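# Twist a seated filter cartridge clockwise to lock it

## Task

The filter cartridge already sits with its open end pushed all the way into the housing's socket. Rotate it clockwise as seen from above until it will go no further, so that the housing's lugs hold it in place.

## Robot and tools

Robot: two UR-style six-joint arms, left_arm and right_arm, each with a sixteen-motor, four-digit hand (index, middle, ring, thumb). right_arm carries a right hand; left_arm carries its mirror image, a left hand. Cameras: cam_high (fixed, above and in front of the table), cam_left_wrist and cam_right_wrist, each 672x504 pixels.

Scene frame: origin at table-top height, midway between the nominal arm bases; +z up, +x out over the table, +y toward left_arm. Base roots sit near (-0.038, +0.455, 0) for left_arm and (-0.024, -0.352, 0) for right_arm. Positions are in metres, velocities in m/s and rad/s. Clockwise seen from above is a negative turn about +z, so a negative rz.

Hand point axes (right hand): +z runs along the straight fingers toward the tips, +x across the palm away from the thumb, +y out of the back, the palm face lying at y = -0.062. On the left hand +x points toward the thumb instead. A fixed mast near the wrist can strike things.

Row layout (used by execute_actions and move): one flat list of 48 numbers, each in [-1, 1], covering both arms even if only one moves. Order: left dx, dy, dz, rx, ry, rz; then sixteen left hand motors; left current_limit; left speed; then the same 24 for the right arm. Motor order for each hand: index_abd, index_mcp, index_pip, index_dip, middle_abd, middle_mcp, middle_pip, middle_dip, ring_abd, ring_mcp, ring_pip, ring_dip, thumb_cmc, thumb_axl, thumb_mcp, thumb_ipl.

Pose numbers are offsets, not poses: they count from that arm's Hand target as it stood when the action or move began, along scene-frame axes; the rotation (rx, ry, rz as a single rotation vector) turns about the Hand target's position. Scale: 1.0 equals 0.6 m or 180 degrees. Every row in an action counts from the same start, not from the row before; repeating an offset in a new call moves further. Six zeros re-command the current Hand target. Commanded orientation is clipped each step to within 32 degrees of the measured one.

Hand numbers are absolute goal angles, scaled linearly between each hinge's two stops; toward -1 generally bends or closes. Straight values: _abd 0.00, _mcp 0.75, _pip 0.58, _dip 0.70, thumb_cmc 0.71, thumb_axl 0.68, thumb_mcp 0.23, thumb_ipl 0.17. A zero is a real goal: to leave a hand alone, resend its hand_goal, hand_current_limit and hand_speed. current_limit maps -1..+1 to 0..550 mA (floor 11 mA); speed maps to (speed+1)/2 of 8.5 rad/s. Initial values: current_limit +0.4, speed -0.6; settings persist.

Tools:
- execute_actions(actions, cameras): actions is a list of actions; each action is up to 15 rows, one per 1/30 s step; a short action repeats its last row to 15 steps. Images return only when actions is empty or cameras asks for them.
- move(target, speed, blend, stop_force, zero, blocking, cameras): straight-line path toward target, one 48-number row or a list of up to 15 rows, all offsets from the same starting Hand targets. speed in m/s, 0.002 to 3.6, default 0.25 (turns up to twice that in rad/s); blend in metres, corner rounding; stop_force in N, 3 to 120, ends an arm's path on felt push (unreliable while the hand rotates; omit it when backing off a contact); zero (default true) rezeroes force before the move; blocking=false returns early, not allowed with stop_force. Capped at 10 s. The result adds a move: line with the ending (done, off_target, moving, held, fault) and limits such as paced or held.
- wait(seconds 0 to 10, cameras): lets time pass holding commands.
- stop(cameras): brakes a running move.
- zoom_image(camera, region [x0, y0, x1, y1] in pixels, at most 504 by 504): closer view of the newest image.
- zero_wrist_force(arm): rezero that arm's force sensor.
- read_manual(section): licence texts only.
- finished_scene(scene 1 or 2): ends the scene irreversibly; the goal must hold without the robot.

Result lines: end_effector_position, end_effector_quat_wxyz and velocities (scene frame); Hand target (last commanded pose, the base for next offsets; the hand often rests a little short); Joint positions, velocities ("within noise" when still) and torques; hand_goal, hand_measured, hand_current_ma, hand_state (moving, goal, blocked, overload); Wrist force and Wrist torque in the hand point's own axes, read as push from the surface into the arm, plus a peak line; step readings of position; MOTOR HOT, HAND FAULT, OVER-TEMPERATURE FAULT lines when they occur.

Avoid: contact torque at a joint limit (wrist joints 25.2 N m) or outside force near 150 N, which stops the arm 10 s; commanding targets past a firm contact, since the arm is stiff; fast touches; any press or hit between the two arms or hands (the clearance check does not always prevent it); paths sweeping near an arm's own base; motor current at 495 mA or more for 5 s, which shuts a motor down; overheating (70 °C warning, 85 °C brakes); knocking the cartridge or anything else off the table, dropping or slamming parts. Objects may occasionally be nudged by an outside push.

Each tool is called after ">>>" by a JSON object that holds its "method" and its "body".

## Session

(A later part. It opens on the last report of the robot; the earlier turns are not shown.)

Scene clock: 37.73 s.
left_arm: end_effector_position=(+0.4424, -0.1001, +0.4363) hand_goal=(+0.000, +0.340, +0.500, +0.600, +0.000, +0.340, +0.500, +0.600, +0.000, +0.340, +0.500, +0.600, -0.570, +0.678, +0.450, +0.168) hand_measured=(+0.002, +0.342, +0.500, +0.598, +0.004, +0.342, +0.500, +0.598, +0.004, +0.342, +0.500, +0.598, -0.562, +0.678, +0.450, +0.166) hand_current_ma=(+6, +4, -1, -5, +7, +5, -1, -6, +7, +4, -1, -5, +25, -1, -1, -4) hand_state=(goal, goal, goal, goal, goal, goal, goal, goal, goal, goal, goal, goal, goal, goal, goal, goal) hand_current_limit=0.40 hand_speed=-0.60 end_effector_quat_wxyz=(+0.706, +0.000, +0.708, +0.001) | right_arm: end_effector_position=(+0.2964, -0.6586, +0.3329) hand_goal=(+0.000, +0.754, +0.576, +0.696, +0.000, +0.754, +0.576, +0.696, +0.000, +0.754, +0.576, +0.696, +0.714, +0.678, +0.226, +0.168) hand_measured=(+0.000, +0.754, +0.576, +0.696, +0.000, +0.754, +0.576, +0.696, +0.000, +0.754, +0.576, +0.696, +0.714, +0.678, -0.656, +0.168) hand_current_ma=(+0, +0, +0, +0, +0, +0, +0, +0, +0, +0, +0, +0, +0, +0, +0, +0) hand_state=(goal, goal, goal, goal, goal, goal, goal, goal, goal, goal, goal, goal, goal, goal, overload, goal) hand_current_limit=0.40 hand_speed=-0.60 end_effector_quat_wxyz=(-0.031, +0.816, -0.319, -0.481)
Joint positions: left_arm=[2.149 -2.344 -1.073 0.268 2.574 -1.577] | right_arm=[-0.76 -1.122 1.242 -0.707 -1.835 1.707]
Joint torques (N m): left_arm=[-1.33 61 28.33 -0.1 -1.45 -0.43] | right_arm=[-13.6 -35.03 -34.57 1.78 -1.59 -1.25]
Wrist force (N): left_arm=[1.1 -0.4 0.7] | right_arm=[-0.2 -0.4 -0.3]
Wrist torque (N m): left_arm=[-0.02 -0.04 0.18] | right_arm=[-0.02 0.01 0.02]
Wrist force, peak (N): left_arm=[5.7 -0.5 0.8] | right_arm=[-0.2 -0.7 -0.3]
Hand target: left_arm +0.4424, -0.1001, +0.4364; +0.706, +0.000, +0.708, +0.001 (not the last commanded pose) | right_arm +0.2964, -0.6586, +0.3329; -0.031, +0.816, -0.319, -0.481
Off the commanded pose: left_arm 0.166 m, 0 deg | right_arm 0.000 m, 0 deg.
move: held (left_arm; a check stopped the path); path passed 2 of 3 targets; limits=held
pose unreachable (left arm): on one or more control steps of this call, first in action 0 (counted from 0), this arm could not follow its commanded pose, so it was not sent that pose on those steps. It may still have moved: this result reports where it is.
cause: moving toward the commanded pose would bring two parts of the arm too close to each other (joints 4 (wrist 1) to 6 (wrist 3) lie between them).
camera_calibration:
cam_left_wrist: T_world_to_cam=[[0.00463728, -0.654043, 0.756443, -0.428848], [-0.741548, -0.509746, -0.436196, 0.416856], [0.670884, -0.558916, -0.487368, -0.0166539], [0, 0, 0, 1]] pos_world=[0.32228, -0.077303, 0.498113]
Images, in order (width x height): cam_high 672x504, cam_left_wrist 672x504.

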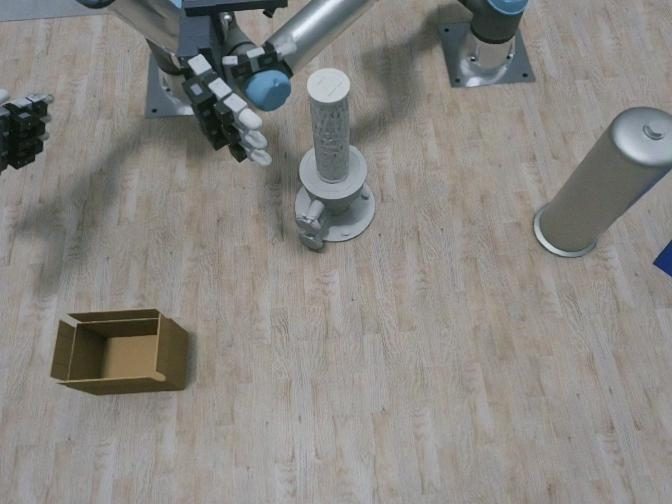

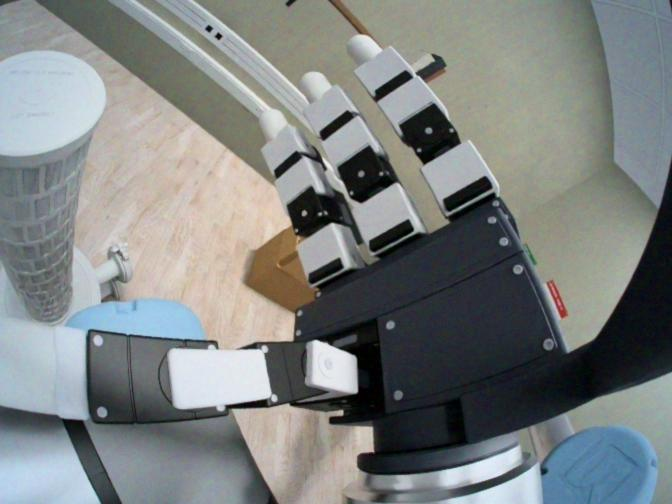

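>>> {"method": "move", "body": {"target": [[0,0,0.1733,0,0,0, 0,0.34,0.5,0.6,0,0.34,0.5,0.6,0,0.34,0.5,0.6,-0.571,0.678,0.449,0.168,0.4,-0.6, 0.083,0.083,0.033,0.073,-0.0351,-0.2131, 0,0.754,0.576,0.696,0,0.754,0.576,0.696,0,0.754,0.576,0.696,0.714,0.678,0.226,0.168,0.4,-0.6],[0.0043,0.3335,0.1893,0,0,0, 0,0.34,0.5,0.6,0,0.34,0.5,0.6,0,0.34,0.5,0.6,-0.571,0.678,0.449,0.168,0.4,-0.6, 0.206,0.264,0.045,0.146,-0.0702,-0.4261, 0,0.754,0.576,0.696,0,0.754,0.576,0.696,0,0.754,0.576,0.696,0.714,0.678,0.226,0.168,0.4,-0.6],[-0.0707,0.70,0.1727,0,0,0, 0,0.34,0.5,0.6,0,0.34,0.5,0.6,0,0.34,0.5,0.6,-0.571,0.678,0.449,0.168,0.4,-0.6, 0.3893,0.681,0.0283,0.219,-0.1053,-0.6392, 0,0.754,0.576,0.696,0,0.754,0.576,0.696,0,0.754,0.576,0.696,0.714,0.678,0.226,0.168,0.4,-0.6]], "speed": 0.35, "blend": [0.02,0.03,0], "cameras": ["all"]}}

>>> {"method": "zoom_image", "body": {"camera": "cam_high", "region": [200, 40, 440, 260]}}

Scene clock: 45.70 s.
left_arm: end_effector_position=(+0.4000, +0.3199, +0.5401) hand_goal=(+0.000, +0.340, +0.500, +0.600, +0.000, +0.340, +0.500, +0.600, +0.000, +0.340, +0.500, +0.600, -0.570, +0.678, +0.450, +0.168) hand_measured=(+0.002, +0.342, +0.500, +0.598, +0.004, +0.342, +0.500, +0.598, +0.004, +0.342, +0.500, +0.598, -0.562, +0.678, +0.450, +0.166) hand_current_ma=(+6, +4, -1, -5, +7, +4, -1, -6, +7, +4, -1, -5, +25, -1, -1, -4) hand_state=(goal, goal, goal, goal, goal, goal, goal, goal, goal, goal, goal, goal, goal, goal, goal, goal) hand_current_limit=0.40 hand_speed=-0.60 end_effector_quat_wxyz=(+0.706, +0.000, +0.708, +0.001) | right_arm: end_effector_position=(+0.5300, -0.2500, +0.3498) hand_goal=(+0.000, +0.754, +0.576, +0.696, +0.000, +0.754, +0.576, +0.696, +0.000, +0.754, +0.576, +0.696, +0.714, +0.678, +0.226, +0.168) hand_measured=(-0.002, +0.754, +0.576, +0.696, -0.002, +0.754, +0.576, +0.696, -0.002, +0.754, +0.576, +0.696, +0.714, +0.678, -0.656, +0.168) hand_current_ma=(+0, +0, +0, +0, +0, +0, +0, +0, -1, +0, +0, +0, +0, +0, +0, +0) hand_state=(goal, goal, goal, goal, goal, goal, goal, goal, goal, goal, goal, goal, goal, goal, overload, goal) hand_current_limit=0.40 hand_speed=-0.60 end_effector_quat_wxyz=(+0.683, -0.183, +0.683, +0.183)
Joint positions: left_arm=[2.792 -1.324 -2.104 0.282 1.931 -1.572] | right_arm=[-0.555 -1.51 1.93 -0.423 0.501 1.573]
Joint torques (N m): left_arm=[5.67 23.5 10.4 0.53 -1.49 -1.26] | right_arm=[10.43 -17.2 -33.89 0.48 1.1 -0.89]
Wrist force (N): left_arm=[0.8 -0.5 0.6] | right_arm=[0.7 -1.3 1.0]
Wrist torque (N m): left_arm=[-0.04 0.00 0.18] | right_arm=[-0.20 -0.08 0.17]
Wrist force, peak (N): left_arm=[1.7 -0.4 0.7] | right_arm=[1.3 -0.6 2.0]
Hand target: left_arm +0.4000, +0.3199, +0.5401; +0.706, +0.000, +0.708, +0.001 | right_arm +0.5300, -0.2500, +0.3498; +0.683, -0.183, +0.683, +0.183
Off the commanded pose: left_arm 0.000 m, 0 deg | right_arm 0.000 m, 0 deg.
move: done
camera_calibration:
cam_left_wrist: T_world_to_cam=[[0.00474305, -0.653973, 0.756503, -0.232562], [-0.741548, -0.509837, -0.436088, 0.644751], [0.670883, -0.558915, -0.48737, 0.297126], [0, 0, 0, 1]] pos_world=[0.27988, 0.342697, 0.601913]
cam_right_wrist: T_world_to_cam=[[-0.331162, 0.593682, 0.733398, 0.099415], [-0.383399, -0.794864, 0.470316, -0.204673], [0.86217, -0.125433, 0.490846, -0.5352], [0, 0, 0, 1]] pos_world=[0.415885, -0.28884, 0.286051]

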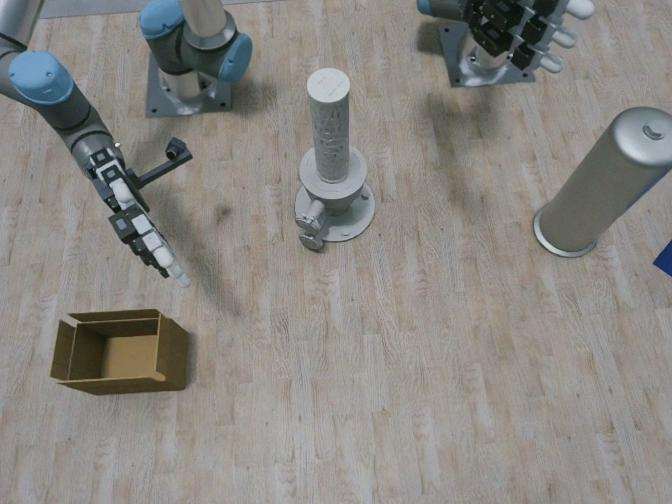

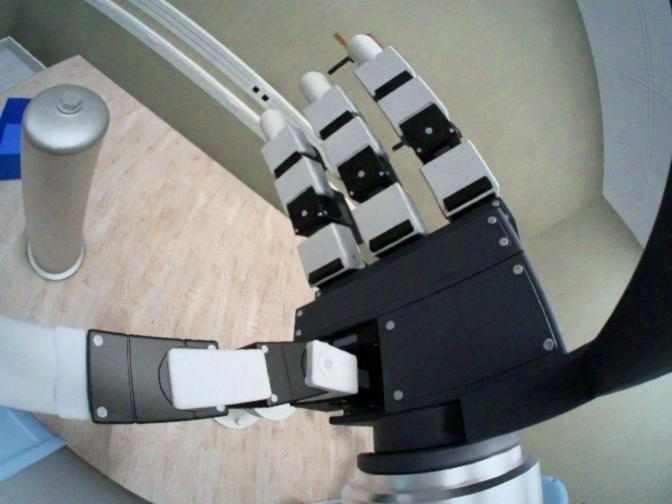

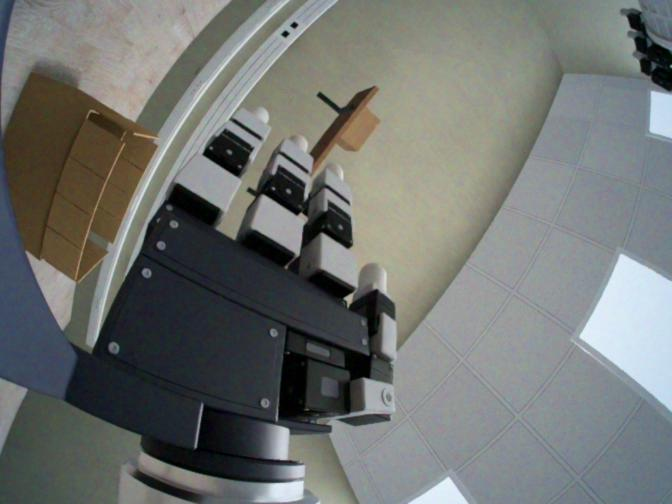

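Scaled by 2.100 from the camera's 672x504 image, which has a finer 960x720 frame.

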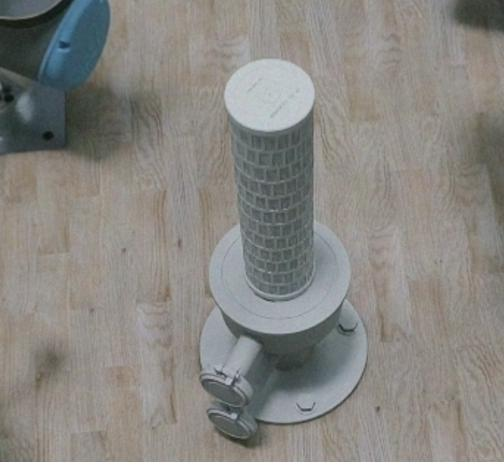

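>>> {"method": "move", "body": {"target": [[0,0,0,0,0,0, 0,0.34,0.5,0.6,0,0.34,0.5,0.6,0,0.34,0.5,0.6,-0.571,0.678,0.449,0.168,0.4,-0.6, -0.0538,0.3438,-0.05,0,0,0.0556, 0,0.34,0.5,0.6,0,0.34,0.5,0.6,0,0.34,0.5,0.6,0.714,0.678,0.226,0.168,0.4,-0.6]], "speed": 0.25, "cameras": ["all"]}}

>>> {"method": "zoom_image", "body": {"camera": "cam_right_wrist", "region": [300, 0, 672, 400]}}

>>> {"method": "zoom_image", "body": {"camera": "cam_high", "region": [180, 40, 380, 240]}}

Scene clock: 50.57 s.
left_arm: end_effector_position=(+0.4000, +0.3199, +0.5401) hand_goal=(+0.000, +0.340, +0.500, +0.600, +0.000, +0.340, +0.500, +0.600, +0.000, +0.340, +0.500, +0.600, -0.570, +0.678, +0.450, +0.168) hand_measured=(+0.002, +0.342, +0.500, +0.598, +0.004, +0.342, +0.500, +0.598, +0.004, +0.342, +0.500, +0.598, -0.562, +0.678, +0.450, +0.166) hand_current_ma=(+6, +4, -1, -5, +7, +4, -1, -6, +7, +4, -1, -5, +25, -1, -1, -4) hand_state=(goal, goal, goal, goal, goal, goal, goal, goal, goal, goal, goal, goal, goal, goal, goal, goal) hand_current_limit=0.40 hand_speed=-0.60 end_effector_quat_wxyz=(+0.706, +0.000, +0.708, +0.001) | right_arm: end_effector_position=(+0.4977, -0.0438, +0.3199) hand_goal=(+0.000, +0.340, +0.500, +0.600, +0.000, +0.340, +0.500, +0.600, +0.000, +0.340, +0.500, +0.600, +0.714, +0.678, +0.226, +0.168) hand_measured=(-0.002, +0.342, +0.502, +0.602, -0.002, +0.342, +0.502, +0.602, -0.002, +0.342, +0.502, +0.602, +0.714, +0.678, -0.656, +0.168) hand_current_ma=(-1, +1, +1, +1, +0, +1, +1, +2, -1, +1, +1, +1, +0, +0, +0, +0) hand_state=(goal, goal, goal, goal, goal, goal, goal, goal, goal, goal, goal, goal, goal, goal, overload, goal) hand_current_limit=0.40 hand_speed=-0.60 end_effector_quat_wxyz=(+0.665, -0.242, +0.664, +0.242)
Joint positions: left_arm=[2.792 -1.324 -2.104 0.282 1.931 -1.572] | right_arm=[-0.103 -1.464 1.965 -0.503 0.779 1.572]
Joint torques (N m): left_arm=[5.48 23.69 10.87 0.63 -1.47 -1.23] | right_arm=[11.1 -20.37 -34.15 -2.62 1.02 1.73]
Wrist force (N): left_arm=[1.1 -0.3 0.6] | right_arm=[0.8 -1.1 1.6]
Wrist torque (N m): left_arm=[0.00 -0.04 0.21] | right_arm=[-0.19 -0.17 -0.07]
Wrist force, peak (N): left_arm=[1.3 -0.4 0.8] | right_arm=[0.2 -2.4 0.8]
Hand target: left_arm +0.4000, +0.3199, +0.5401; +0.706, +0.000, +0.708, +0.001 | right_arm +0.4977, -0.0437, +0.3198; +0.665, -0.242, +0.664, +0.242
Off the commanded pose: left_arm 0.000 m, 0 deg | right_arm 0.000 m, 0 deg.
move: done
camera_calibration:
cam_left_wrist: T_world_to_cam=[[0.00474305, -0.653973, 0.756503, -0.232562], [-0.741548, -0.509837, -0.436088, 0.644751], [0.670883, -0.558915, -0.48737, 0.297126], [0, 0, 0, 1]] pos_world=[0.27988, 0.342697, 0.601913]
cam_right_wrist: T_world_to_cam=[[-0.429153, 0.52729, 0.733344, 0.0342167], [-0.239496, -0.849279, 0.470497, -0.113185], [0.870902, 0.0262816, 0.490754, -0.464367], [0, 0, 0, 1]] pos_world=[0.391995, -0.101963, 0.256051]

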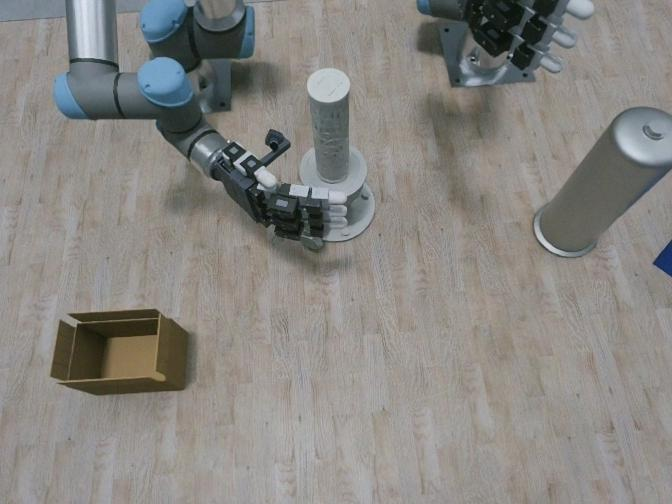

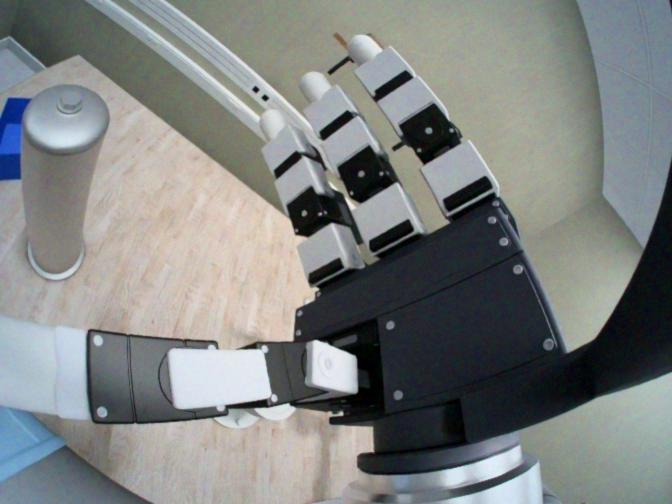

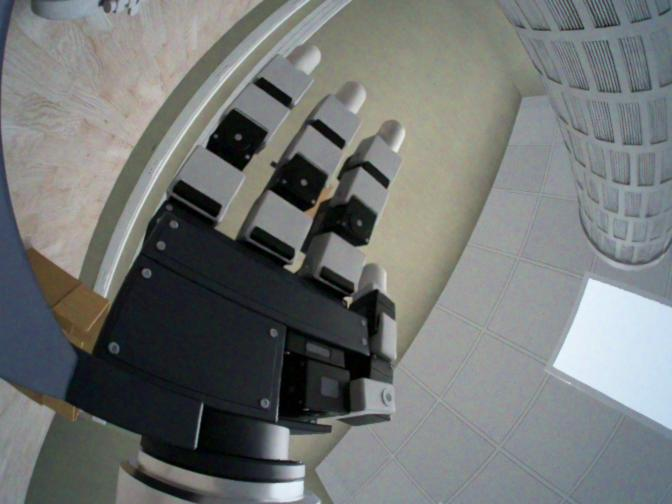

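Scaled by 1.260 from the camera's 672x504 image, which has a finer 960x720 frame.

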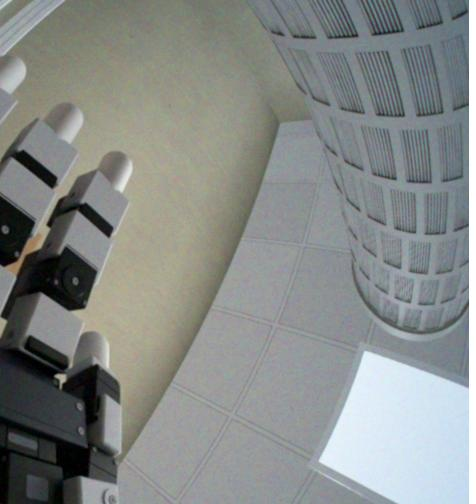

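Scaled by 2.520 from the camera's 672x504 image, which has a finer 960x720 frame.

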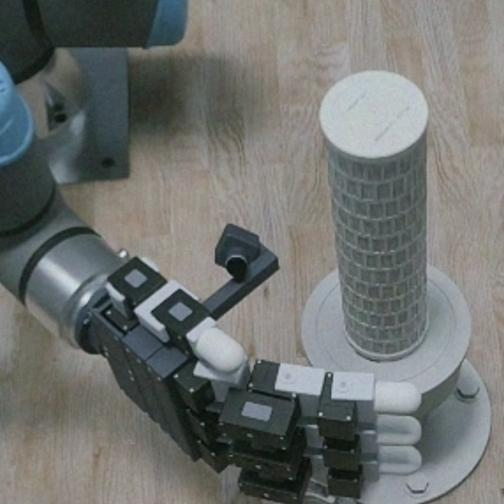

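>>> {"method": "move", "body": {"target": [[0,0,0,0,0,0, 0,0.34,0.5,0.6,0,0.34,0.5,0.6,0,0.34,0.5,0.6,-0.571,0.678,0.449,0.168,0.4,-0.6, -0.1167,0.1342,-0.0333,0,0,0, 0,0.34,0.5,0.6,0,0.34,0.5,0.6,0,0.34,0.5,0.6,0.95,0.678,0.226,0.168,0.4,-0.6]], "speed": 0.15, "cameras": ["cam_high","cam_right_wrist"]}}

>>> {"method": "zoom_image", "body": {"camera": "cam_right_wrist", "region": [272, 0, 672, 400]}}

>>> {"method": "zoom_image", "body": {"camera": "cam_high", "region": [180, 40, 380, 240]}}

Scene clock: 52.80 s.
left_arm: end_effector_position=(+0.4000, +0.3199, +0.5401) hand_goal=(+0.000, +0.340, +0.500, +0.600, +0.000, +0.340, +0.500, +0.600, +0.000, +0.340, +0.500, +0.600, -0.570, +0.678, +0.450, +0.168) hand_measured=(+0.002, +0.342, +0.500, +0.598, +0.004, +0.342, +0.500, +0.598, +0.004, +0.342, +0.500, +0.598, -0.562, +0.678, +0.450, +0.166) hand_current_ma=(+6, +4, -1, -5, +7, +4, -1, -6, +7, +4, -1, -5, +25, -1, -1, -4) hand_state=(goal, goal, goal, goal, goal, goal, goal, goal, goal, goal, goal, goal, goal, goal, goal, goal) hand_current_limit=0.40 hand_speed=-0.60 end_effector_quat_wxyz=(+0.706, +0.000, +0.708, +0.001) | right_arm: end_effector_position=(+0.4278, +0.0367, +0.2999) hand_goal=(+0.000, +0.340, +0.500, +0.600, +0.000, +0.340, +0.500, +0.600, +0.000, +0.340, +0.500, +0.600, +0.950, +0.678, +0.226, +0.168) hand_measured=(-0.002, +0.342, +0.502, +0.602, -0.002, +0.342, +0.502, +0.602, -0.002, +0.342, +0.502, +0.602, +0.930, +0.674, -0.544, +0.168) hand_current_ma=(-1, +1, +1, +1, +0, +1, +1, +2, -1, +1, +1, +1, -26, -3, +0, +0) hand_state=(goal, goal, goal, goal, goal, goal, goal, goal, goal, goal, goal, goal, goal, goal, overload, goal) hand_current_limit=0.40 hand_speed=-0.60 end_effector_quat_wxyz=(+0.665, -0.242, +0.664, +0.242)
Joint positions: left_arm=[2.792 -1.324 -2.104 0.282 1.931 -1.572] | right_arm=[0.119 -1.526 2.092 -0.567 1 1.572]
Joint torques (N m): left_arm=[5.71 23.55 10.62 0.55 -1.46 -1.24] | right_arm=[12.06 -22 -6.64 -2.79 0.97 1.58]
Wrist force (N): left_arm=[1.1 -0.3 0.5] | right_arm=[0.0 -1.1 0.9]
Wrist torque (N m): left_arm=[0.00 -0.03 0.20] | right_arm=[-0.20 -0.02 -0.13]
Wrist force, peak (N): left_arm=[1.2 -0.3 0.8] | right_arm=[0.8 -1.9 1.4]
Hand target: left_arm +0.4000, +0.3199, +0.5401; +0.706, +0.000, +0.708, +0.001 | right_arm +0.4277, +0.0368, +0.2999; +0.665, -0.242, +0.664, +0.242
Off the commanded pose: left_arm 0.000 m, 0 deg | right_arm 0.000 m, 0 deg.
move: done
camera_calibration:
cam_right_wrist: T_world_to_cam=[[-0.429273, 0.52725, 0.733302, -0.0236394], [-0.239445, -0.849301, 0.470483, -0.0521245], [0.870856, 0.0263798, 0.490829, -0.395844], [0, 0, 0, 1]] pos_world=[0.322095, -0.0213632, 0.236151]
Images, in order (width x height): cam_high 672x504, cam_right_wrist 672x504.

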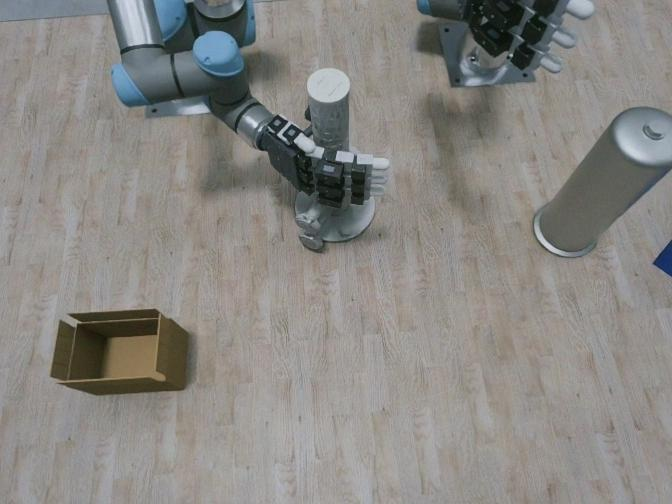

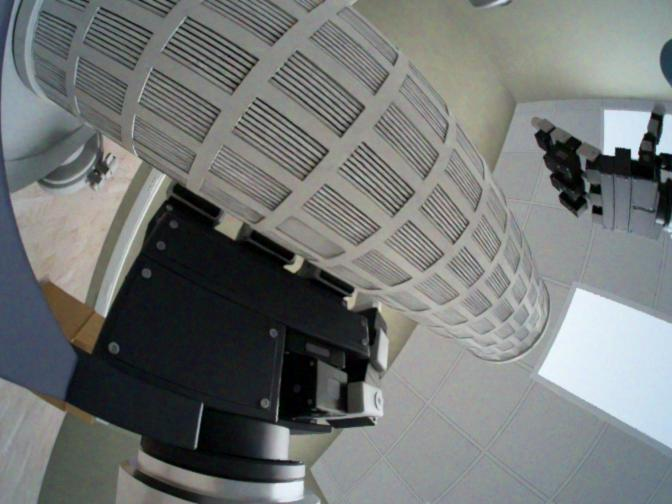

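Scaled by 1.260 from the camera's 672x504 image, which has a finer 960x720 frame.

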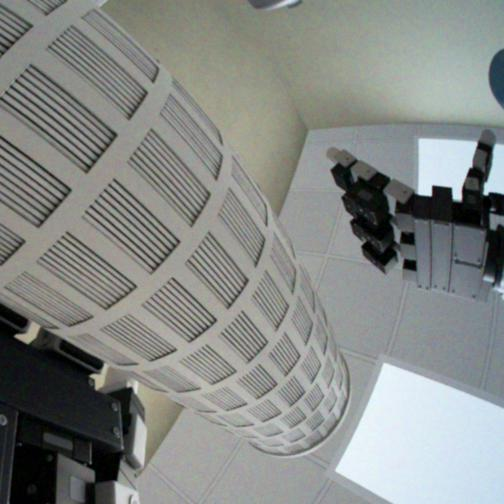

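Scaled by 2.520 from the camera's 672x504 image, which has a finer 960x720 frame.

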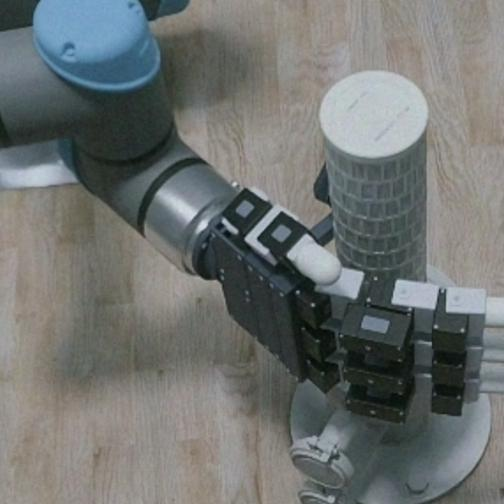

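>>> {"method": "move", "body": {"target": [[0,0,0,0,0,0, 0,0.34,0.5,0.6,0,0.34,0.5,0.6,0,0.34,0.5,0.6,-0.571,0.678,0.449,0.168,0.4,-0.6, -0.0302,0.0335,0,0,0,0, 0,0.34,0.5,0.6,0,0.34,0.5,0.6,0,0.34,0.5,0.6,0.95,0.678,0.226,0.168,0.4,-0.6]], "speed": 0.05, "stop_force": 8}}

>>> {"method": "move", "body": {"target": [[0,0,0,0,0,0, 0,0.34,0.5,0.6,0,0.34,0.5,0.6,0,0.34,0.5,0.6,-0.571,0.678,0.449,0.168,0.4,-0.6, 0,0,0,0,0,0, 0,-0.13,0.4,0.45,0,-0.13,0.4,0.45,0,-0.13,0.4,0.45,0.95,0.678,0.226,0.168,0.2,-0.65],[0,0,0,0,0,0, 0,0.34,0.5,0.6,0,0.34,0.5,0.6,0,0.34,0.5,0.6,-0.571,0.678,0.449,0.168,0.4,-0.6, 0,0,0,0,0,0, 0,-0.5,-0.35,-0.4,0,-0.5,-0.35,-0.4,0,-0.5,-0.35,-0.4,0.95,0.678,0.226,0.168,0.7,-0.75]], "speed": 0.1, "cameras": ["cam_high","cam_right_wrist"]}}

>>> {"method": "zoom_image", "body": {"camera": "cam_high", "region": [295, 55, 360, 110]}}

Scene clock: 55.60 s.
left_arm: end_effector_position=(+0.4000, +0.3199, +0.5401) hand_goal=(+0.000, +0.340, +0.500, +0.600, +0.000, +0.340, +0.500, +0.600, +0.000, +0.340, +0.500, +0.600, -0.570, +0.678, +0.450, +0.168) hand_measured=(+0.002, +0.342, +0.500, +0.598, +0.004, +0.342, +0.500, +0.598, +0.004, +0.342, +0.500, +0.598, -0.562, +0.678, +0.450, +0.166) hand_current_ma=(+6, +4, -1, -5, +7, +4, -1, -6, +7, +4, -1, -5, +25, -1, -1, -4) hand_state=(goal, goal, goal, goal, goal, goal, goal, goal, goal, goal, goal, goal, goal, goal, goal, goal) hand_current_limit=0.40 hand_speed=-0.60 end_effector_quat_wxyz=(+0.706, +0.000, +0.708, +0.001) | right_arm: end_effector_position=(+0.4099, +0.0565, +0.2999) hand_goal=(+0.000, +0.340, +0.500, +0.600, +0.000, +0.340, +0.500, +0.600, +0.000, +0.340, +0.500, +0.600, +0.950, +0.678, +0.226, +0.168) hand_measured=(-0.002, +0.342, +0.502, +0.602, -0.002, +0.342, +0.502, +0.602, -0.002, +0.342, +0.502, +0.602, +0.930, +0.674, -0.544, +0.168) hand_current_ma=(-1, +1, +1, +1, +0, +1, +1, +2, -1, +1, +1, +1, -26, -3, +0, +0) hand_state=(goal, goal, goal, goal, goal, goal, goal, goal, goal, goal, goal, goal, goal, goal, overload, goal) hand_current_limit=0.40 hand_speed=-0.60 end_effector_quat_wxyz=(+0.665, -0.242, +0.664, +0.242)
Joint positions: left_arm=[2.792 -1.324 -2.104 0.282 1.931 -1.572] | right_arm=[0.183 -1.54 2.107 -0.568 1.064 1.572]
Joint torques (N m): left_arm=[6.33 23.09 11.56 0.63 -1.43 -1.24] | right_arm=[-9.75 -17.51 -20.59 -1.25 -2.34 -0.68]
Wrist force (N): left_arm=[0.9 -0.2 0.4] | right_arm=[-1.0 -8.3 0.9]
Wrist torque (N m): left_arm=[0.03 -0.01 0.18] | right_arm=[-0.57 -0.01 -0.60]
Wrist force, peak (N): left_arm=[1.2 -0.4 0.9] | right_arm=[-2.2 -10.3 0.6]
Hand target: left_arm +0.4000, +0.3199, +0.5401; +0.706, +0.000, +0.708, +0.001 | right_arm +0.4100, +0.0565, +0.2999; +0.665, -0.242, +0.664, +0.242 (not the last commanded pose)
Off the commanded pose: left_arm 0.000 m, 0 deg | right_arm 0.001 m, 0 deg.
move: contact (right_arm)

Scene clock: 57.20 s.
left_arm: end_effector_position=(+0.4000, +0.3199, +0.5401) hand_goal=(+0.000, +0.340, +0.500, +0.600, +0.000, +0.340, +0.500, +0.600, +0.000, +0.340, +0.500, +0.600, -0.570, +0.678, +0.450, +0.168) hand_measured=(+0.002, +0.342, +0.500, +0.598, +0.004, +0.342, +0.500, +0.598, +0.004, +0.342, +0.500, +0.598, -0.562, +0.678, +0.450, +0.166) hand_current_ma=(+6, +4, -1, -5, +7, +4, -1, -6, +7, +4, -1, -5, +25, -1, -1, -4) hand_state=(goal, goal, goal, goal, goal, goal, goal, goal, goal, goal, goal, goal, goal, goal, goal, goal) hand_current_limit=0.40 hand_speed=-0.60 end_effector_quat_wxyz=(+0.706, +0.000, +0.708, +0.001) | right_arm: end_effector_position=(+0.4100, +0.0565, +0.2999) hand_goal=(+0.000, -0.500, -0.350, -0.400, +0.000, -0.500, -0.350, -0.400, +0.000, -0.500, -0.350, -0.400, +0.950, +0.678, +0.226, +0.168) hand_measured=(+0.012, -0.352, +0.058, +0.004, +0.014, -0.316, +0.046, -0.032, +0.010, -0.266, +0.006, -0.044, +0.930, +0.674, -0.544, +0.168) hand_current_ma=(+10, +468, +468, +466, +14, +468, +468, +467, +7, +467, +467, +468, -26, -3, +0, +0) hand_state=(goal, blocked, blocked, blocked, goal, blocked, blocked, blocked, goal, blocked, blocked, blocked, goal, goal, overload, goal) hand_current_limit=0.70 hand_speed=-0.75 end_effector_quat_wxyz=(+0.665, -0.242, +0.664, +0.242)
Joint positions: left_arm=[2.792 -1.324 -2.104 0.282 1.931 -1.572] | right_arm=[0.183 -1.54 2.107 -0.568 1.064 1.571]
Joint torques (N m): left_arm=[5.41 23.6 10.7 0.59 -1.41 -1.21] | right_arm=[-5.33 -17.56 -6.13 3.43 -1.7 1.74]
Wrist force (N): left_arm=[0.9 -0.4 0.6] | right_arm=[0.0 -14.6 18.0]
Wrist torque (N m): left_arm=[-0.01 -0.02 0.20] | right_arm=[-1.72 -1.14 -2.16]
Wrist force, peak (N): left_arm=[1.2 -0.7 0.7] | right_arm=[1.6 -13.8 19.3]
Hand target: left_arm +0.4000, +0.3199, +0.5401; +0.706, +0.000, +0.708, +0.001 | right_arm +0.4100, +0.0565, +0.2999; +0.665, -0.242, +0.664, +0.242
Off the commanded pose: left_arm 0.000 m, 0 deg | right_arm 0.000 m, 0 deg.
move: done
camera_calibration:
cam_right_wrist: T_world_to_cam=[[-0.429371, 0.527256, 0.73324, -0.0416226], [-0.239512, -0.849297, 0.470456, -0.0396289], [0.87079, 0.0263809, 0.490948, -0.380871], [0, 0, 0, 1]] pos_world=[0.304295, -0.0016632, 0.236151]
Images, in order (width x height): cam_high 672x504, cam_right_wrist 672x504.

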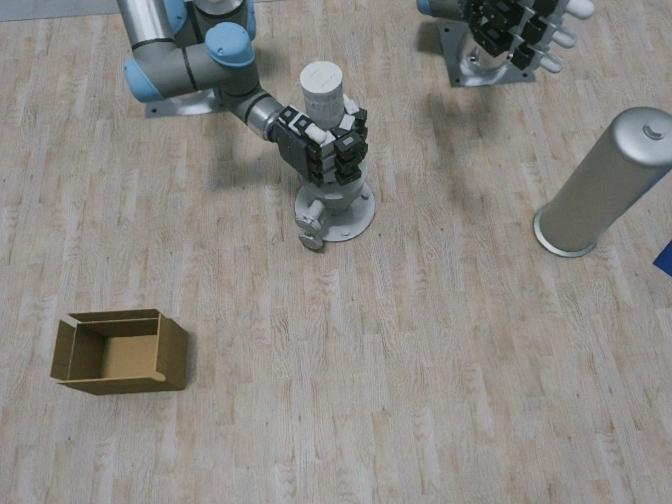

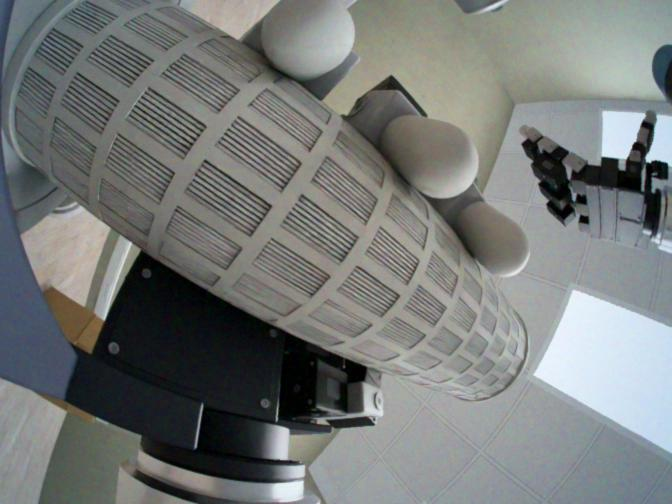

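Scaled by 7.754 from the camera's 672x504 image, which has a finer 960x720 frame.

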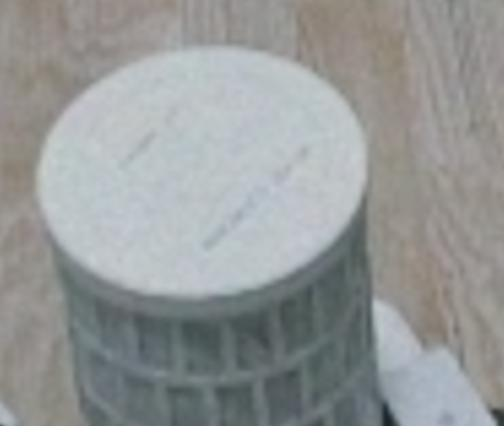

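>>> {"method": "move", "body": {"target": [[0,0,0,0,0,0, 0,0.34,0.5,0.6,0,0.34,0.5,0.6,0,0.34,0.5,0.6,-0.571,0.678,0.449,0.168,0.4,-0.6, 0.0113,0.0095,0,0,0,0, 0,-0.5,-0.35,-0.4,0,-0.5,-0.35,-0.4,0,-0.5,-0.35,-0.4,0.95,0.678,0.226,0.168,0.7,-0.75],[0,0,0,0,0,0, 0,0.34,0.5,0.6,0,0.34,0.5,0.6,0,0.34,0.5,0.6,-0.571,0.678,0.449,0.168,0.4,-0.6, 0.027,0.001,0,0,0,-0.0556, 0,-0.5,-0.35,-0.4,0,-0.5,-0.35,-0.4,0,-0.5,-0.35,-0.4,0.95,0.678,0.226,0.168,0.7,-0.75],[0,0,0,0,0,0, 0,0.34,0.5,0.6,0,0.34,0.5,0.6,0,0.34,0.5,0.6,-0.571,0.678,0.449,0.168,0.4,-0.6, 0.041,-0.0098,0,0,0,-0.1111, 0,-0.5,-0.35,-0.4,0,-0.5,-0.35,-0.4,0,-0.5,-0.35,-0.4,0.95,0.678,0.226,0.168,0.7,-0.75]], "speed": 0.1, "blend": [0.001,0.003,0], "cameras": ["cam_high","cam_right_wrist"]}}

>>> {"method": "zoom_image", "body": {"camera": "cam_high", "region": [295, 55, 360, 110]}}

Scene clock: 60.60 s.
left_arm: end_effector_position=(+0.4000, +0.3199, +0.5401) hand_goal=(+0.000, +0.340, +0.500, +0.600, +0.000, +0.340, +0.500, +0.600, +0.000, +0.340, +0.500, +0.600, -0.570, +0.678, +0.450, +0.168) hand_measured=(+0.002, +0.342, +0.500, +0.598, +0.004, +0.342, +0.500, +0.598, +0.004, +0.342, +0.500, +0.598, -0.562, +0.678, +0.450, +0.166) hand_current_ma=(+6, +4, -1, -5, +7, +4, -1, -6, +7, +4, -1, -5, +25, -1, -1, -4) hand_state=(goal, goal, goal, goal, goal, goal, goal, goal, goal, goal, goal, goal, goal, goal, goal, goal) hand_current_limit=0.40 hand_speed=-0.60 end_effector_quat_wxyz=(+0.706, +0.000, +0.708, +0.001) | right_arm: end_effector_position=(+0.4345, +0.0506, +0.2999) hand_goal=(+0.000, -0.500, -0.350, -0.400, +0.000, -0.500, -0.350, -0.400, +0.000, -0.500, -0.350, -0.400, +0.950, +0.678, +0.226, +0.168) hand_measured=(+0.010, -0.342, +0.058, -0.016, +0.012, -0.322, +0.050, -0.032, +0.004, -0.304, +0.032, -0.044, +0.930, +0.674, -0.544, +0.168) hand_current_ma=(+7, +468, +467, +467, +9, +467, +467, +468, +3, +467, +468, +467, -26, -3, +0, +0) hand_state=(goal, blocked, blocked, blocked, goal, blocked, blocked, blocked, goal, blocked, blocked, blocked, goal, goal, overload, goal) hand_current_limit=0.70 hand_speed=-0.75 end_effector_quat_wxyz=(+0.697, -0.123, +0.696, +0.123)
Joint positions: left_arm=[2.792 -1.324 -2.104 0.282 1.931 -1.572] | right_arm=[0.351 -1.548 2.115 -0.568 1.582 1.571]
Joint torques (N m): left_arm=[5.18 23.8 11.03 0.68 -1.22 -1.13] | right_arm=[8.6 -17.27 -37.06 -2.55 1.69 0.66]
Wrist force (N): left_arm=[0.8 -0.1 0.5] | right_arm=[4.5 -0.4 -4.2]
Wrist torque (N m): left_arm=[0.03 -0.01 0.19] | right_arm=[-0.62 0.43 0.16]
Wrist force, peak (N): left_arm=[1.5 -0.4 0.6] | right_arm=[-1.9 -15.3 18.9]
Hand target: left_arm +0.4000, +0.3199, +0.5401; +0.706, +0.000, +0.708, +0.001 | right_arm +0.4346, +0.0506, +0.2999; +0.697, -0.123, +0.696, +0.123
Off the commanded pose: left_arm 0.000 m, 0 deg | right_arm 0.000 m, 0 deg.
move: done
camera_calibration:
cam_right_wrist: T_world_to_cam=[[-0.223236, 0.642255, 0.733263, -0.123378], [-0.515301, -0.716297, 0.470515, 0.0743817], [0.827424, -0.272815, 0.490858, -0.36809], [0, 0, 0, 1]] pos_world=[0.315353, 0.0320993, 0.23615]
Images, in order (width x height): cam_high 672x504, cam_right_wrist 672x504.

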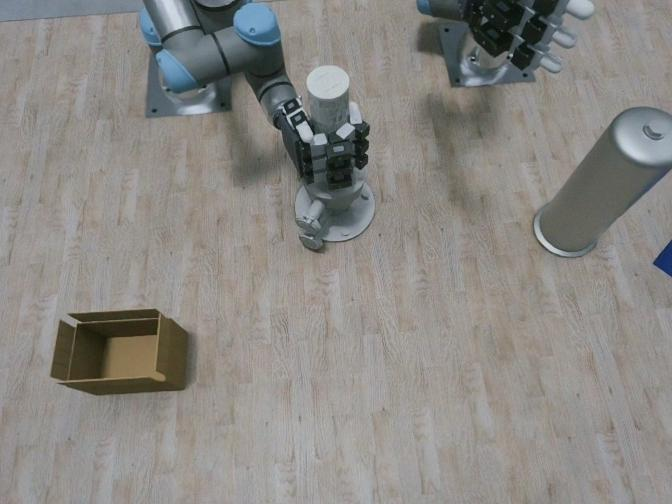

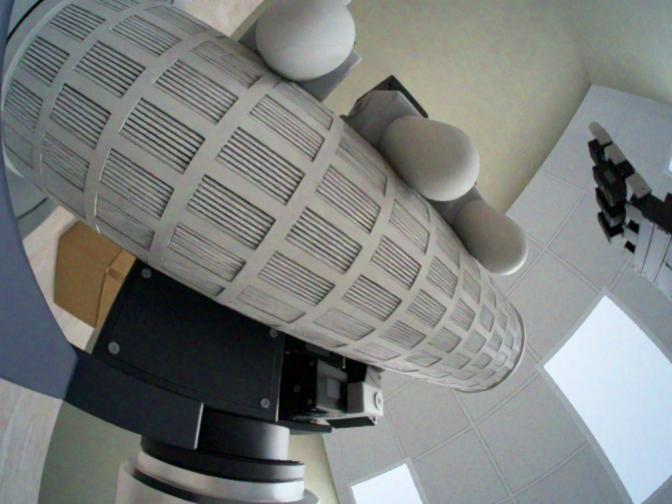

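Scaled by 7.754 from the camera's 672x504 image, which has a finer 960x720 frame.

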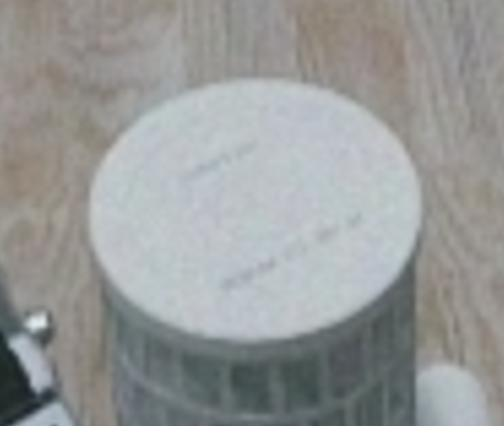

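>>> {"method": "move", "body": {"target": [[0,0,0,0,0,0,0,0.34,0.5,0.6,0,0.34,0.5,0.6,0,0.34,0.5,0.6,-0.571,0.678,0.449,0.168,0.4,-0.6,0.0117,-0.0133,0,0,0,-0.0556,0,-0.5,-0.35,-0.4,0,-0.5,-0.35,-0.4,0,-0.5,-0.35,-0.4,0.95,0.678,0.226,0.168,0.7,-0.75],[0,0,0,0,0,0,0,0.34,0.5,0.6,0,0.34,0.5,0.6,0,0.34,0.5,0.6,-0.571,0.678,0.449,0.168,0.4,-0.6,0.0210,-0.0283,0,0,0,-0.1111,0,-0.5,-0.35,-0.4,0,-0.5,-0.35,-0.4,0,-0.5,-0.35,-0.4,0.95,0.678,0.226,0.168,0.7,-0.75]], "speed": 0.12, "blend": [0.003,0], "cameras": ["cam_high"]}}

>>> {"method": "zoom_image", "body": {"camera": "cam_high", "region": [295, 55, 360, 110]}}

Scene clock: 63.90 s.
left_arm: end_effector_position=(+0.4000, +0.3199, +0.5401) hand_goal=(+0.000, +0.340, +0.500, +0.600, +0.000, +0.340, +0.500, +0.600, +0.000, +0.340, +0.500, +0.600, -0.570, +0.678, +0.450, +0.168) hand_measured=(+0.002, +0.342, +0.500, +0.598, +0.004, +0.342, +0.500, +0.598, +0.004, +0.342, +0.500, +0.598, -0.562, +0.678, +0.450, +0.166) hand_current_ma=(+6, +4, -1, -5, +7, +4, -1, -6, +7, +4, -1, -5, +25, -1, -1, -4) hand_state=(goal, goal, goal, goal, goal, goal, goal, goal, goal, goal, goal, goal, goal, goal, goal, goal) hand_current_limit=0.40 hand_speed=-0.60 end_effector_quat_wxyz=(+0.706, +0.000, +0.708, +0.001) | right_arm: end_effector_position=(+0.4471, +0.0336, +0.2999) hand_goal=(+0.000, -0.500, -0.350, -0.400, +0.000, -0.500, -0.350, -0.400, +0.000, -0.500, -0.350, -0.400, +0.950, +0.678, +0.226, +0.168) hand_measured=(+0.008, -0.388, +0.094, -0.016, +0.010, -0.366, +0.092, -0.032, +0.008, -0.338, +0.072, -0.044, +0.930, +0.674, -0.544, +0.168) hand_current_ma=(+5, +361, +468, +467, +7, +467, +468, +468, +6, +467, +467, +467, -26, -3, +0, +0) hand_state=(goal, blocked, blocked, blocked, goal, blocked, blocked, blocked, goal, blocked, blocked, blocked, goal, goal, overload, goal) hand_current_limit=0.70 hand_speed=-0.75 end_effector_quat_wxyz=(+0.707, +0.000, +0.707, +0.000)
Joint positions: left_arm=[2.792 -1.324 -2.104 0.282 1.931 -1.572] | right_arm=[0.534 -1.498 2.063 -0.566 2.113 1.57]
Joint torques (N m): left_arm=[5.54 23.51 10.69 0.7 -1.33 -1.23] | right_arm=[7.73 -18.2 -26.85 2.09 4.42 -0.02]
Wrist force (N): left_arm=[1.0 -0.2 0.7] | right_arm=[0.2 11.2 8.8]
Wrist torque (N m): left_arm=[0.02 -0.02 0.19] | right_arm=[-1.57 -0.35 2.06]
Wrist force, peak (N): left_arm=[1.4 -0.3 0.7] | right_arm=[0.4 14.5 8.2]
Hand target: left_arm +0.4000, +0.3199, +0.5401; +0.706, +0.000, +0.708, +0.001 | right_arm +0.4472, +0.0336, +0.2999; +0.707, +0.000, +0.707, +0.000
Off the commanded pose: left_arm 0.000 m, 0 deg | right_arm 0.000 m, 0 deg.
move: done
Images, in order (width x height): cam_high 672x504.

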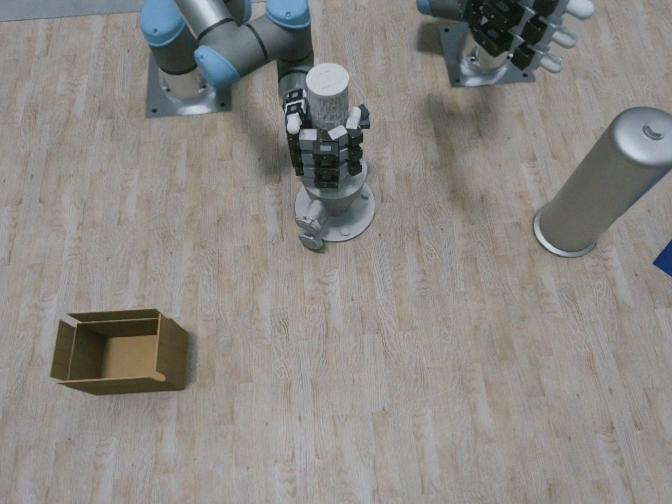

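Scaled by 7.754 from the camera's 672x504 image, which has a finer 960x720 frame.

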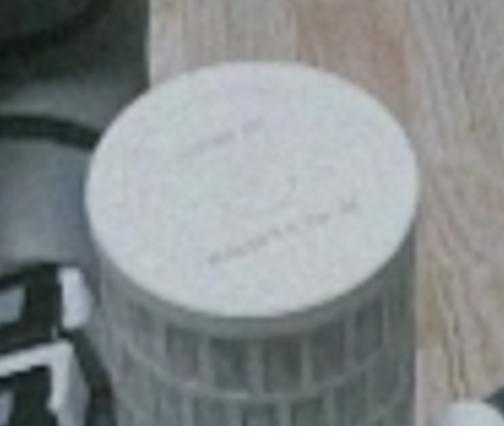

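>>> {"method": "move", "body": {"target": [0,0,0,0,0,0,0,0.34,0.5,0.6,0,0.34,0.5,0.6,0,0.34,0.5,0.6,-0.571,0.678,0.449,0.168,0.4,-0.6,0.004,0.002,0,0,0,0,0,-0.5,-0.35,-0.4,0,-0.5,-0.35,-0.4,0,-0.5,-0.35,-0.4,0.95,0.678,0.226,0.168,0.7,-0.75], "speed": 0.05, "cameras": ["cam_high"]}}

>>> {"method": "zoom_image", "body": {"camera": "cam_high", "region": [295, 55, 360, 110]}}

Scene clock: 65.00 s.
left_arm: end_effector_position=(+0.4000, +0.3199, +0.5401) hand_goal=(+0.000, +0.340, +0.500, +0.600, +0.000, +0.340, +0.500, +0.600, +0.000, +0.340, +0.500, +0.600, -0.570, +0.678, +0.450, +0.168) hand_measured=(+0.002, +0.342, +0.500, +0.598, +0.004, +0.342, +0.500, +0.598, +0.004, +0.342, +0.500, +0.598, -0.562, +0.678, +0.450, +0.166) hand_current_ma=(+6, +4, -1, -5, +7, +4, -1, -6, +7, +4, -1, -5, +25, -1, -1, -4) hand_state=(goal, goal, goal, goal, goal, goal, goal, goal, goal, goal, goal, goal, goal, goal, goal, goal) hand_current_limit=0.40 hand_speed=-0.60 end_effector_quat_wxyz=(+0.706, +0.000, +0.708, +0.001) | right_arm: end_effector_position=(+0.4494, +0.0348, +0.2999) hand_goal=(+0.000, -0.500, -0.350, -0.400, +0.000, -0.500, -0.350, -0.400, +0.000, -0.500, -0.350, -0.400, +0.950, +0.678, +0.226, +0.168) hand_measured=(+0.004, -0.388, +0.096, -0.016, +0.004, -0.368, +0.092, -0.032, +0.002, -0.346, +0.074, -0.044, +0.930, +0.674, -0.544, +0.168) hand_current_ma=(+2, +361, +468, +468, +2, +459, +468, +468, +1, +466, +468, +467, -26, -3, +0, +0) hand_state=(goal, blocked, blocked, blocked, goal, blocked, blocked, blocked, goal, blocked, blocked, blocked, goal, goal, overload, goal) hand_current_limit=0.70 hand_speed=-0.75 end_effector_quat_wxyz=(+0.707, +0.000, +0.707, +0.000)
Joint positions: left_arm=[2.792 -1.324 -2.104 0.282 1.931 -1.572] | right_arm=[0.533 -1.493 2.057 -0.565 2.113 1.57]
Joint torques (N m): left_arm=[4.98 22.6 10.81 0.68 -1.34 -1.32] | right_arm=[-13.69 -12.35 -30.73 0.19 -0.66 0.1]
Wrist force (N): left_arm=[0.9 -0.3 0.6] | right_arm=[-7.9 -5.9 -2.6]
Wrist torque (N m): left_arm=[0.01 -0.01 0.19] | right_arm=[-1.66 1.06 -0.63]
Wrist force, peak (N): left_arm=[1.2 -0.6 0.7] | right_arm=[-0.5 11.3 8.7]
Hand target: left_arm +0.4000, +0.3199, +0.5401; +0.706, +0.000, +0.708, +0.001 | right_arm +0.4496, +0.0348, +0.2999; +0.707, +0.000, +0.707, +0.000
Off the commanded pose: left_arm 0.000 m, 0 deg | right_arm 0.000 m, 0 deg.
move: done
Images, in order (width x height): cam_high 672x504.

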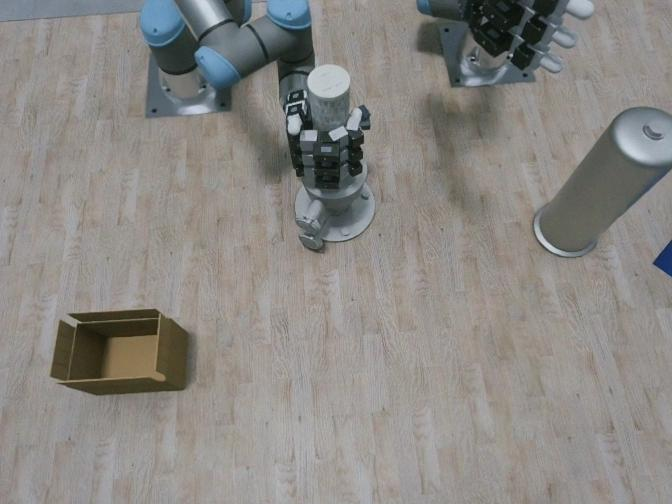

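Scaled by 7.754 from the camera's 672x504 image, which has a finer 960x720 frame.

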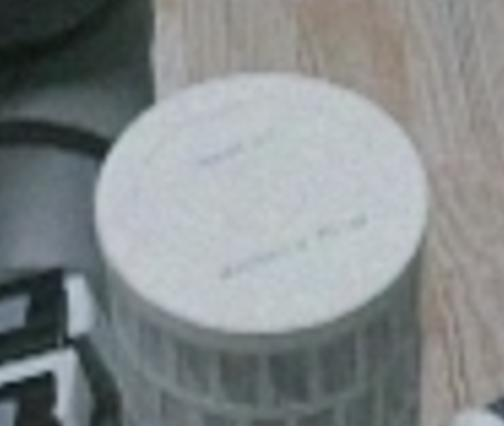

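>>> {"method": "move", "body": {"target": [0,0,0,0,0,0,0,0.34,0.5,0.6,0,0.34,0.5,0.6,0,0.34,0.5,0.6,-0.571,0.678,0.449,0.168,0.4,-0.6,0.0070,-0.0172,0,0,0,-0.0556,0,-0.5,-0.35,-0.4,0,-0.5,-0.35,-0.4,0,-0.5,-0.35,-0.4,0.95,0.678,0.226,0.168,0.75,-0.75], "speed": 0.08, "cameras": ["cam_high"]}}

>>> {"method": "zoom_image", "body": {"camera": "cam_high", "region": [295, 55, 360, 110]}}

Scene clock: 67.13 s.
left_arm: end_effector_position=(+0.4000, +0.3199, +0.5401) hand_goal=(+0.000, +0.340, +0.500, +0.600, +0.000, +0.340, +0.500, +0.600, +0.000, +0.340, +0.500, +0.600, -0.570, +0.678, +0.450, +0.168) hand_measured=(+0.002, +0.342, +0.500, +0.598, +0.004, +0.342, +0.500, +0.598, +0.004, +0.342, +0.500, +0.598, -0.562, +0.678, +0.450, +0.166) hand_current_ma=(+6, +4, -1, -5, +7, +4, -1, -6, +7, +4, -1, -5, +25, -1, -1, -4) hand_state=(goal, goal, goal, goal, goal, goal, goal, goal, goal, goal, goal, goal, goal, goal, goal, goal) hand_current_limit=0.40 hand_speed=-0.60 end_effector_quat_wxyz=(+0.706, +0.000, +0.708, +0.001) | right_arm: end_effector_position=(+0.4537, +0.0245, +0.2999) hand_goal=(+0.000, -0.500, -0.350, -0.400, +0.000, -0.500, -0.350, -0.400, +0.000, -0.500, -0.350, -0.400, +0.950, +0.678, +0.226, +0.168) hand_measured=(+0.002, -0.396, +0.102, -0.016, +0.004, -0.384, +0.108, -0.032, +0.004, -0.364, +0.094, -0.044, +0.930, +0.674, -0.544, +0.168) hand_current_ma=(+1, +325, +481, +481, +1, +383, +481, +481, +1, +476, +481, +481, -26, -3, +0, +0) hand_state=(goal, blocked, blocked, blocked, goal, blocked, blocked, blocked, goal, blocked, blocked, blocked, goal, goal, overload, goal) hand_current_limit=0.75 hand_speed=-0.75 end_effector_quat_wxyz=(+0.705, +0.062, +0.704, -0.062)
Joint positions: left_arm=[2.792 -1.324 -2.104 0.282 1.931 -1.572] | right_arm=[0.612 -1.445 2.002 -0.559 2.366 1.57]
Joint torques (N m): left_arm=[5.43 23.2 10.7 0.71 -1.27 -1.19] | right_arm=[8.98 -18.56 -28.41 2.09 3.77 0.2]
Wrist force (N): left_arm=[0.9 -0.3 0.6] | right_arm=[0.0 6.4 7.2]
Wrist torque (N m): left_arm=[0.00 -0.02 0.19] | right_arm=[-2.17 -0.44 1.66]
Wrist force, peak (N): left_arm=[1.1 -0.5 0.9] | right_arm=[-8.3 -7.4 -3.9]
Hand target: left_arm +0.4000, +0.3199, +0.5401; +0.706, +0.000, +0.708, +0.001 | right_arm +0.4538, +0.0245, +0.2999; +0.705, +0.062, +0.704, -0.062
Off the commanded pose: left_arm 0.000 m, 0 deg | right_arm 0.000 m, 0 deg.
move: done
Images, in order (width x height): cam_high 672x504.

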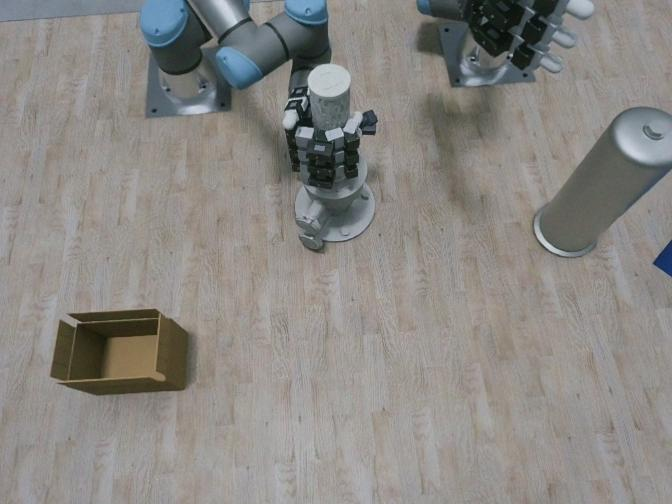

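Scaled by 7.754 from the camera's 672x504 image, which has a finer 960x720 frame.

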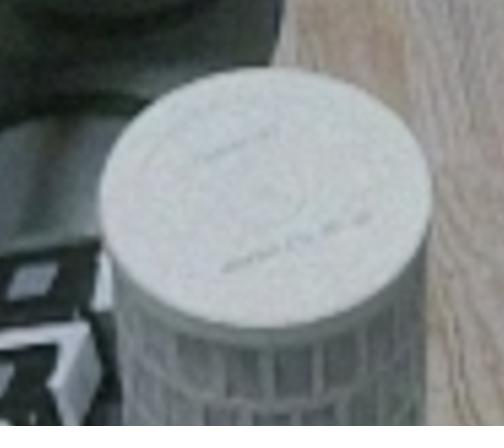

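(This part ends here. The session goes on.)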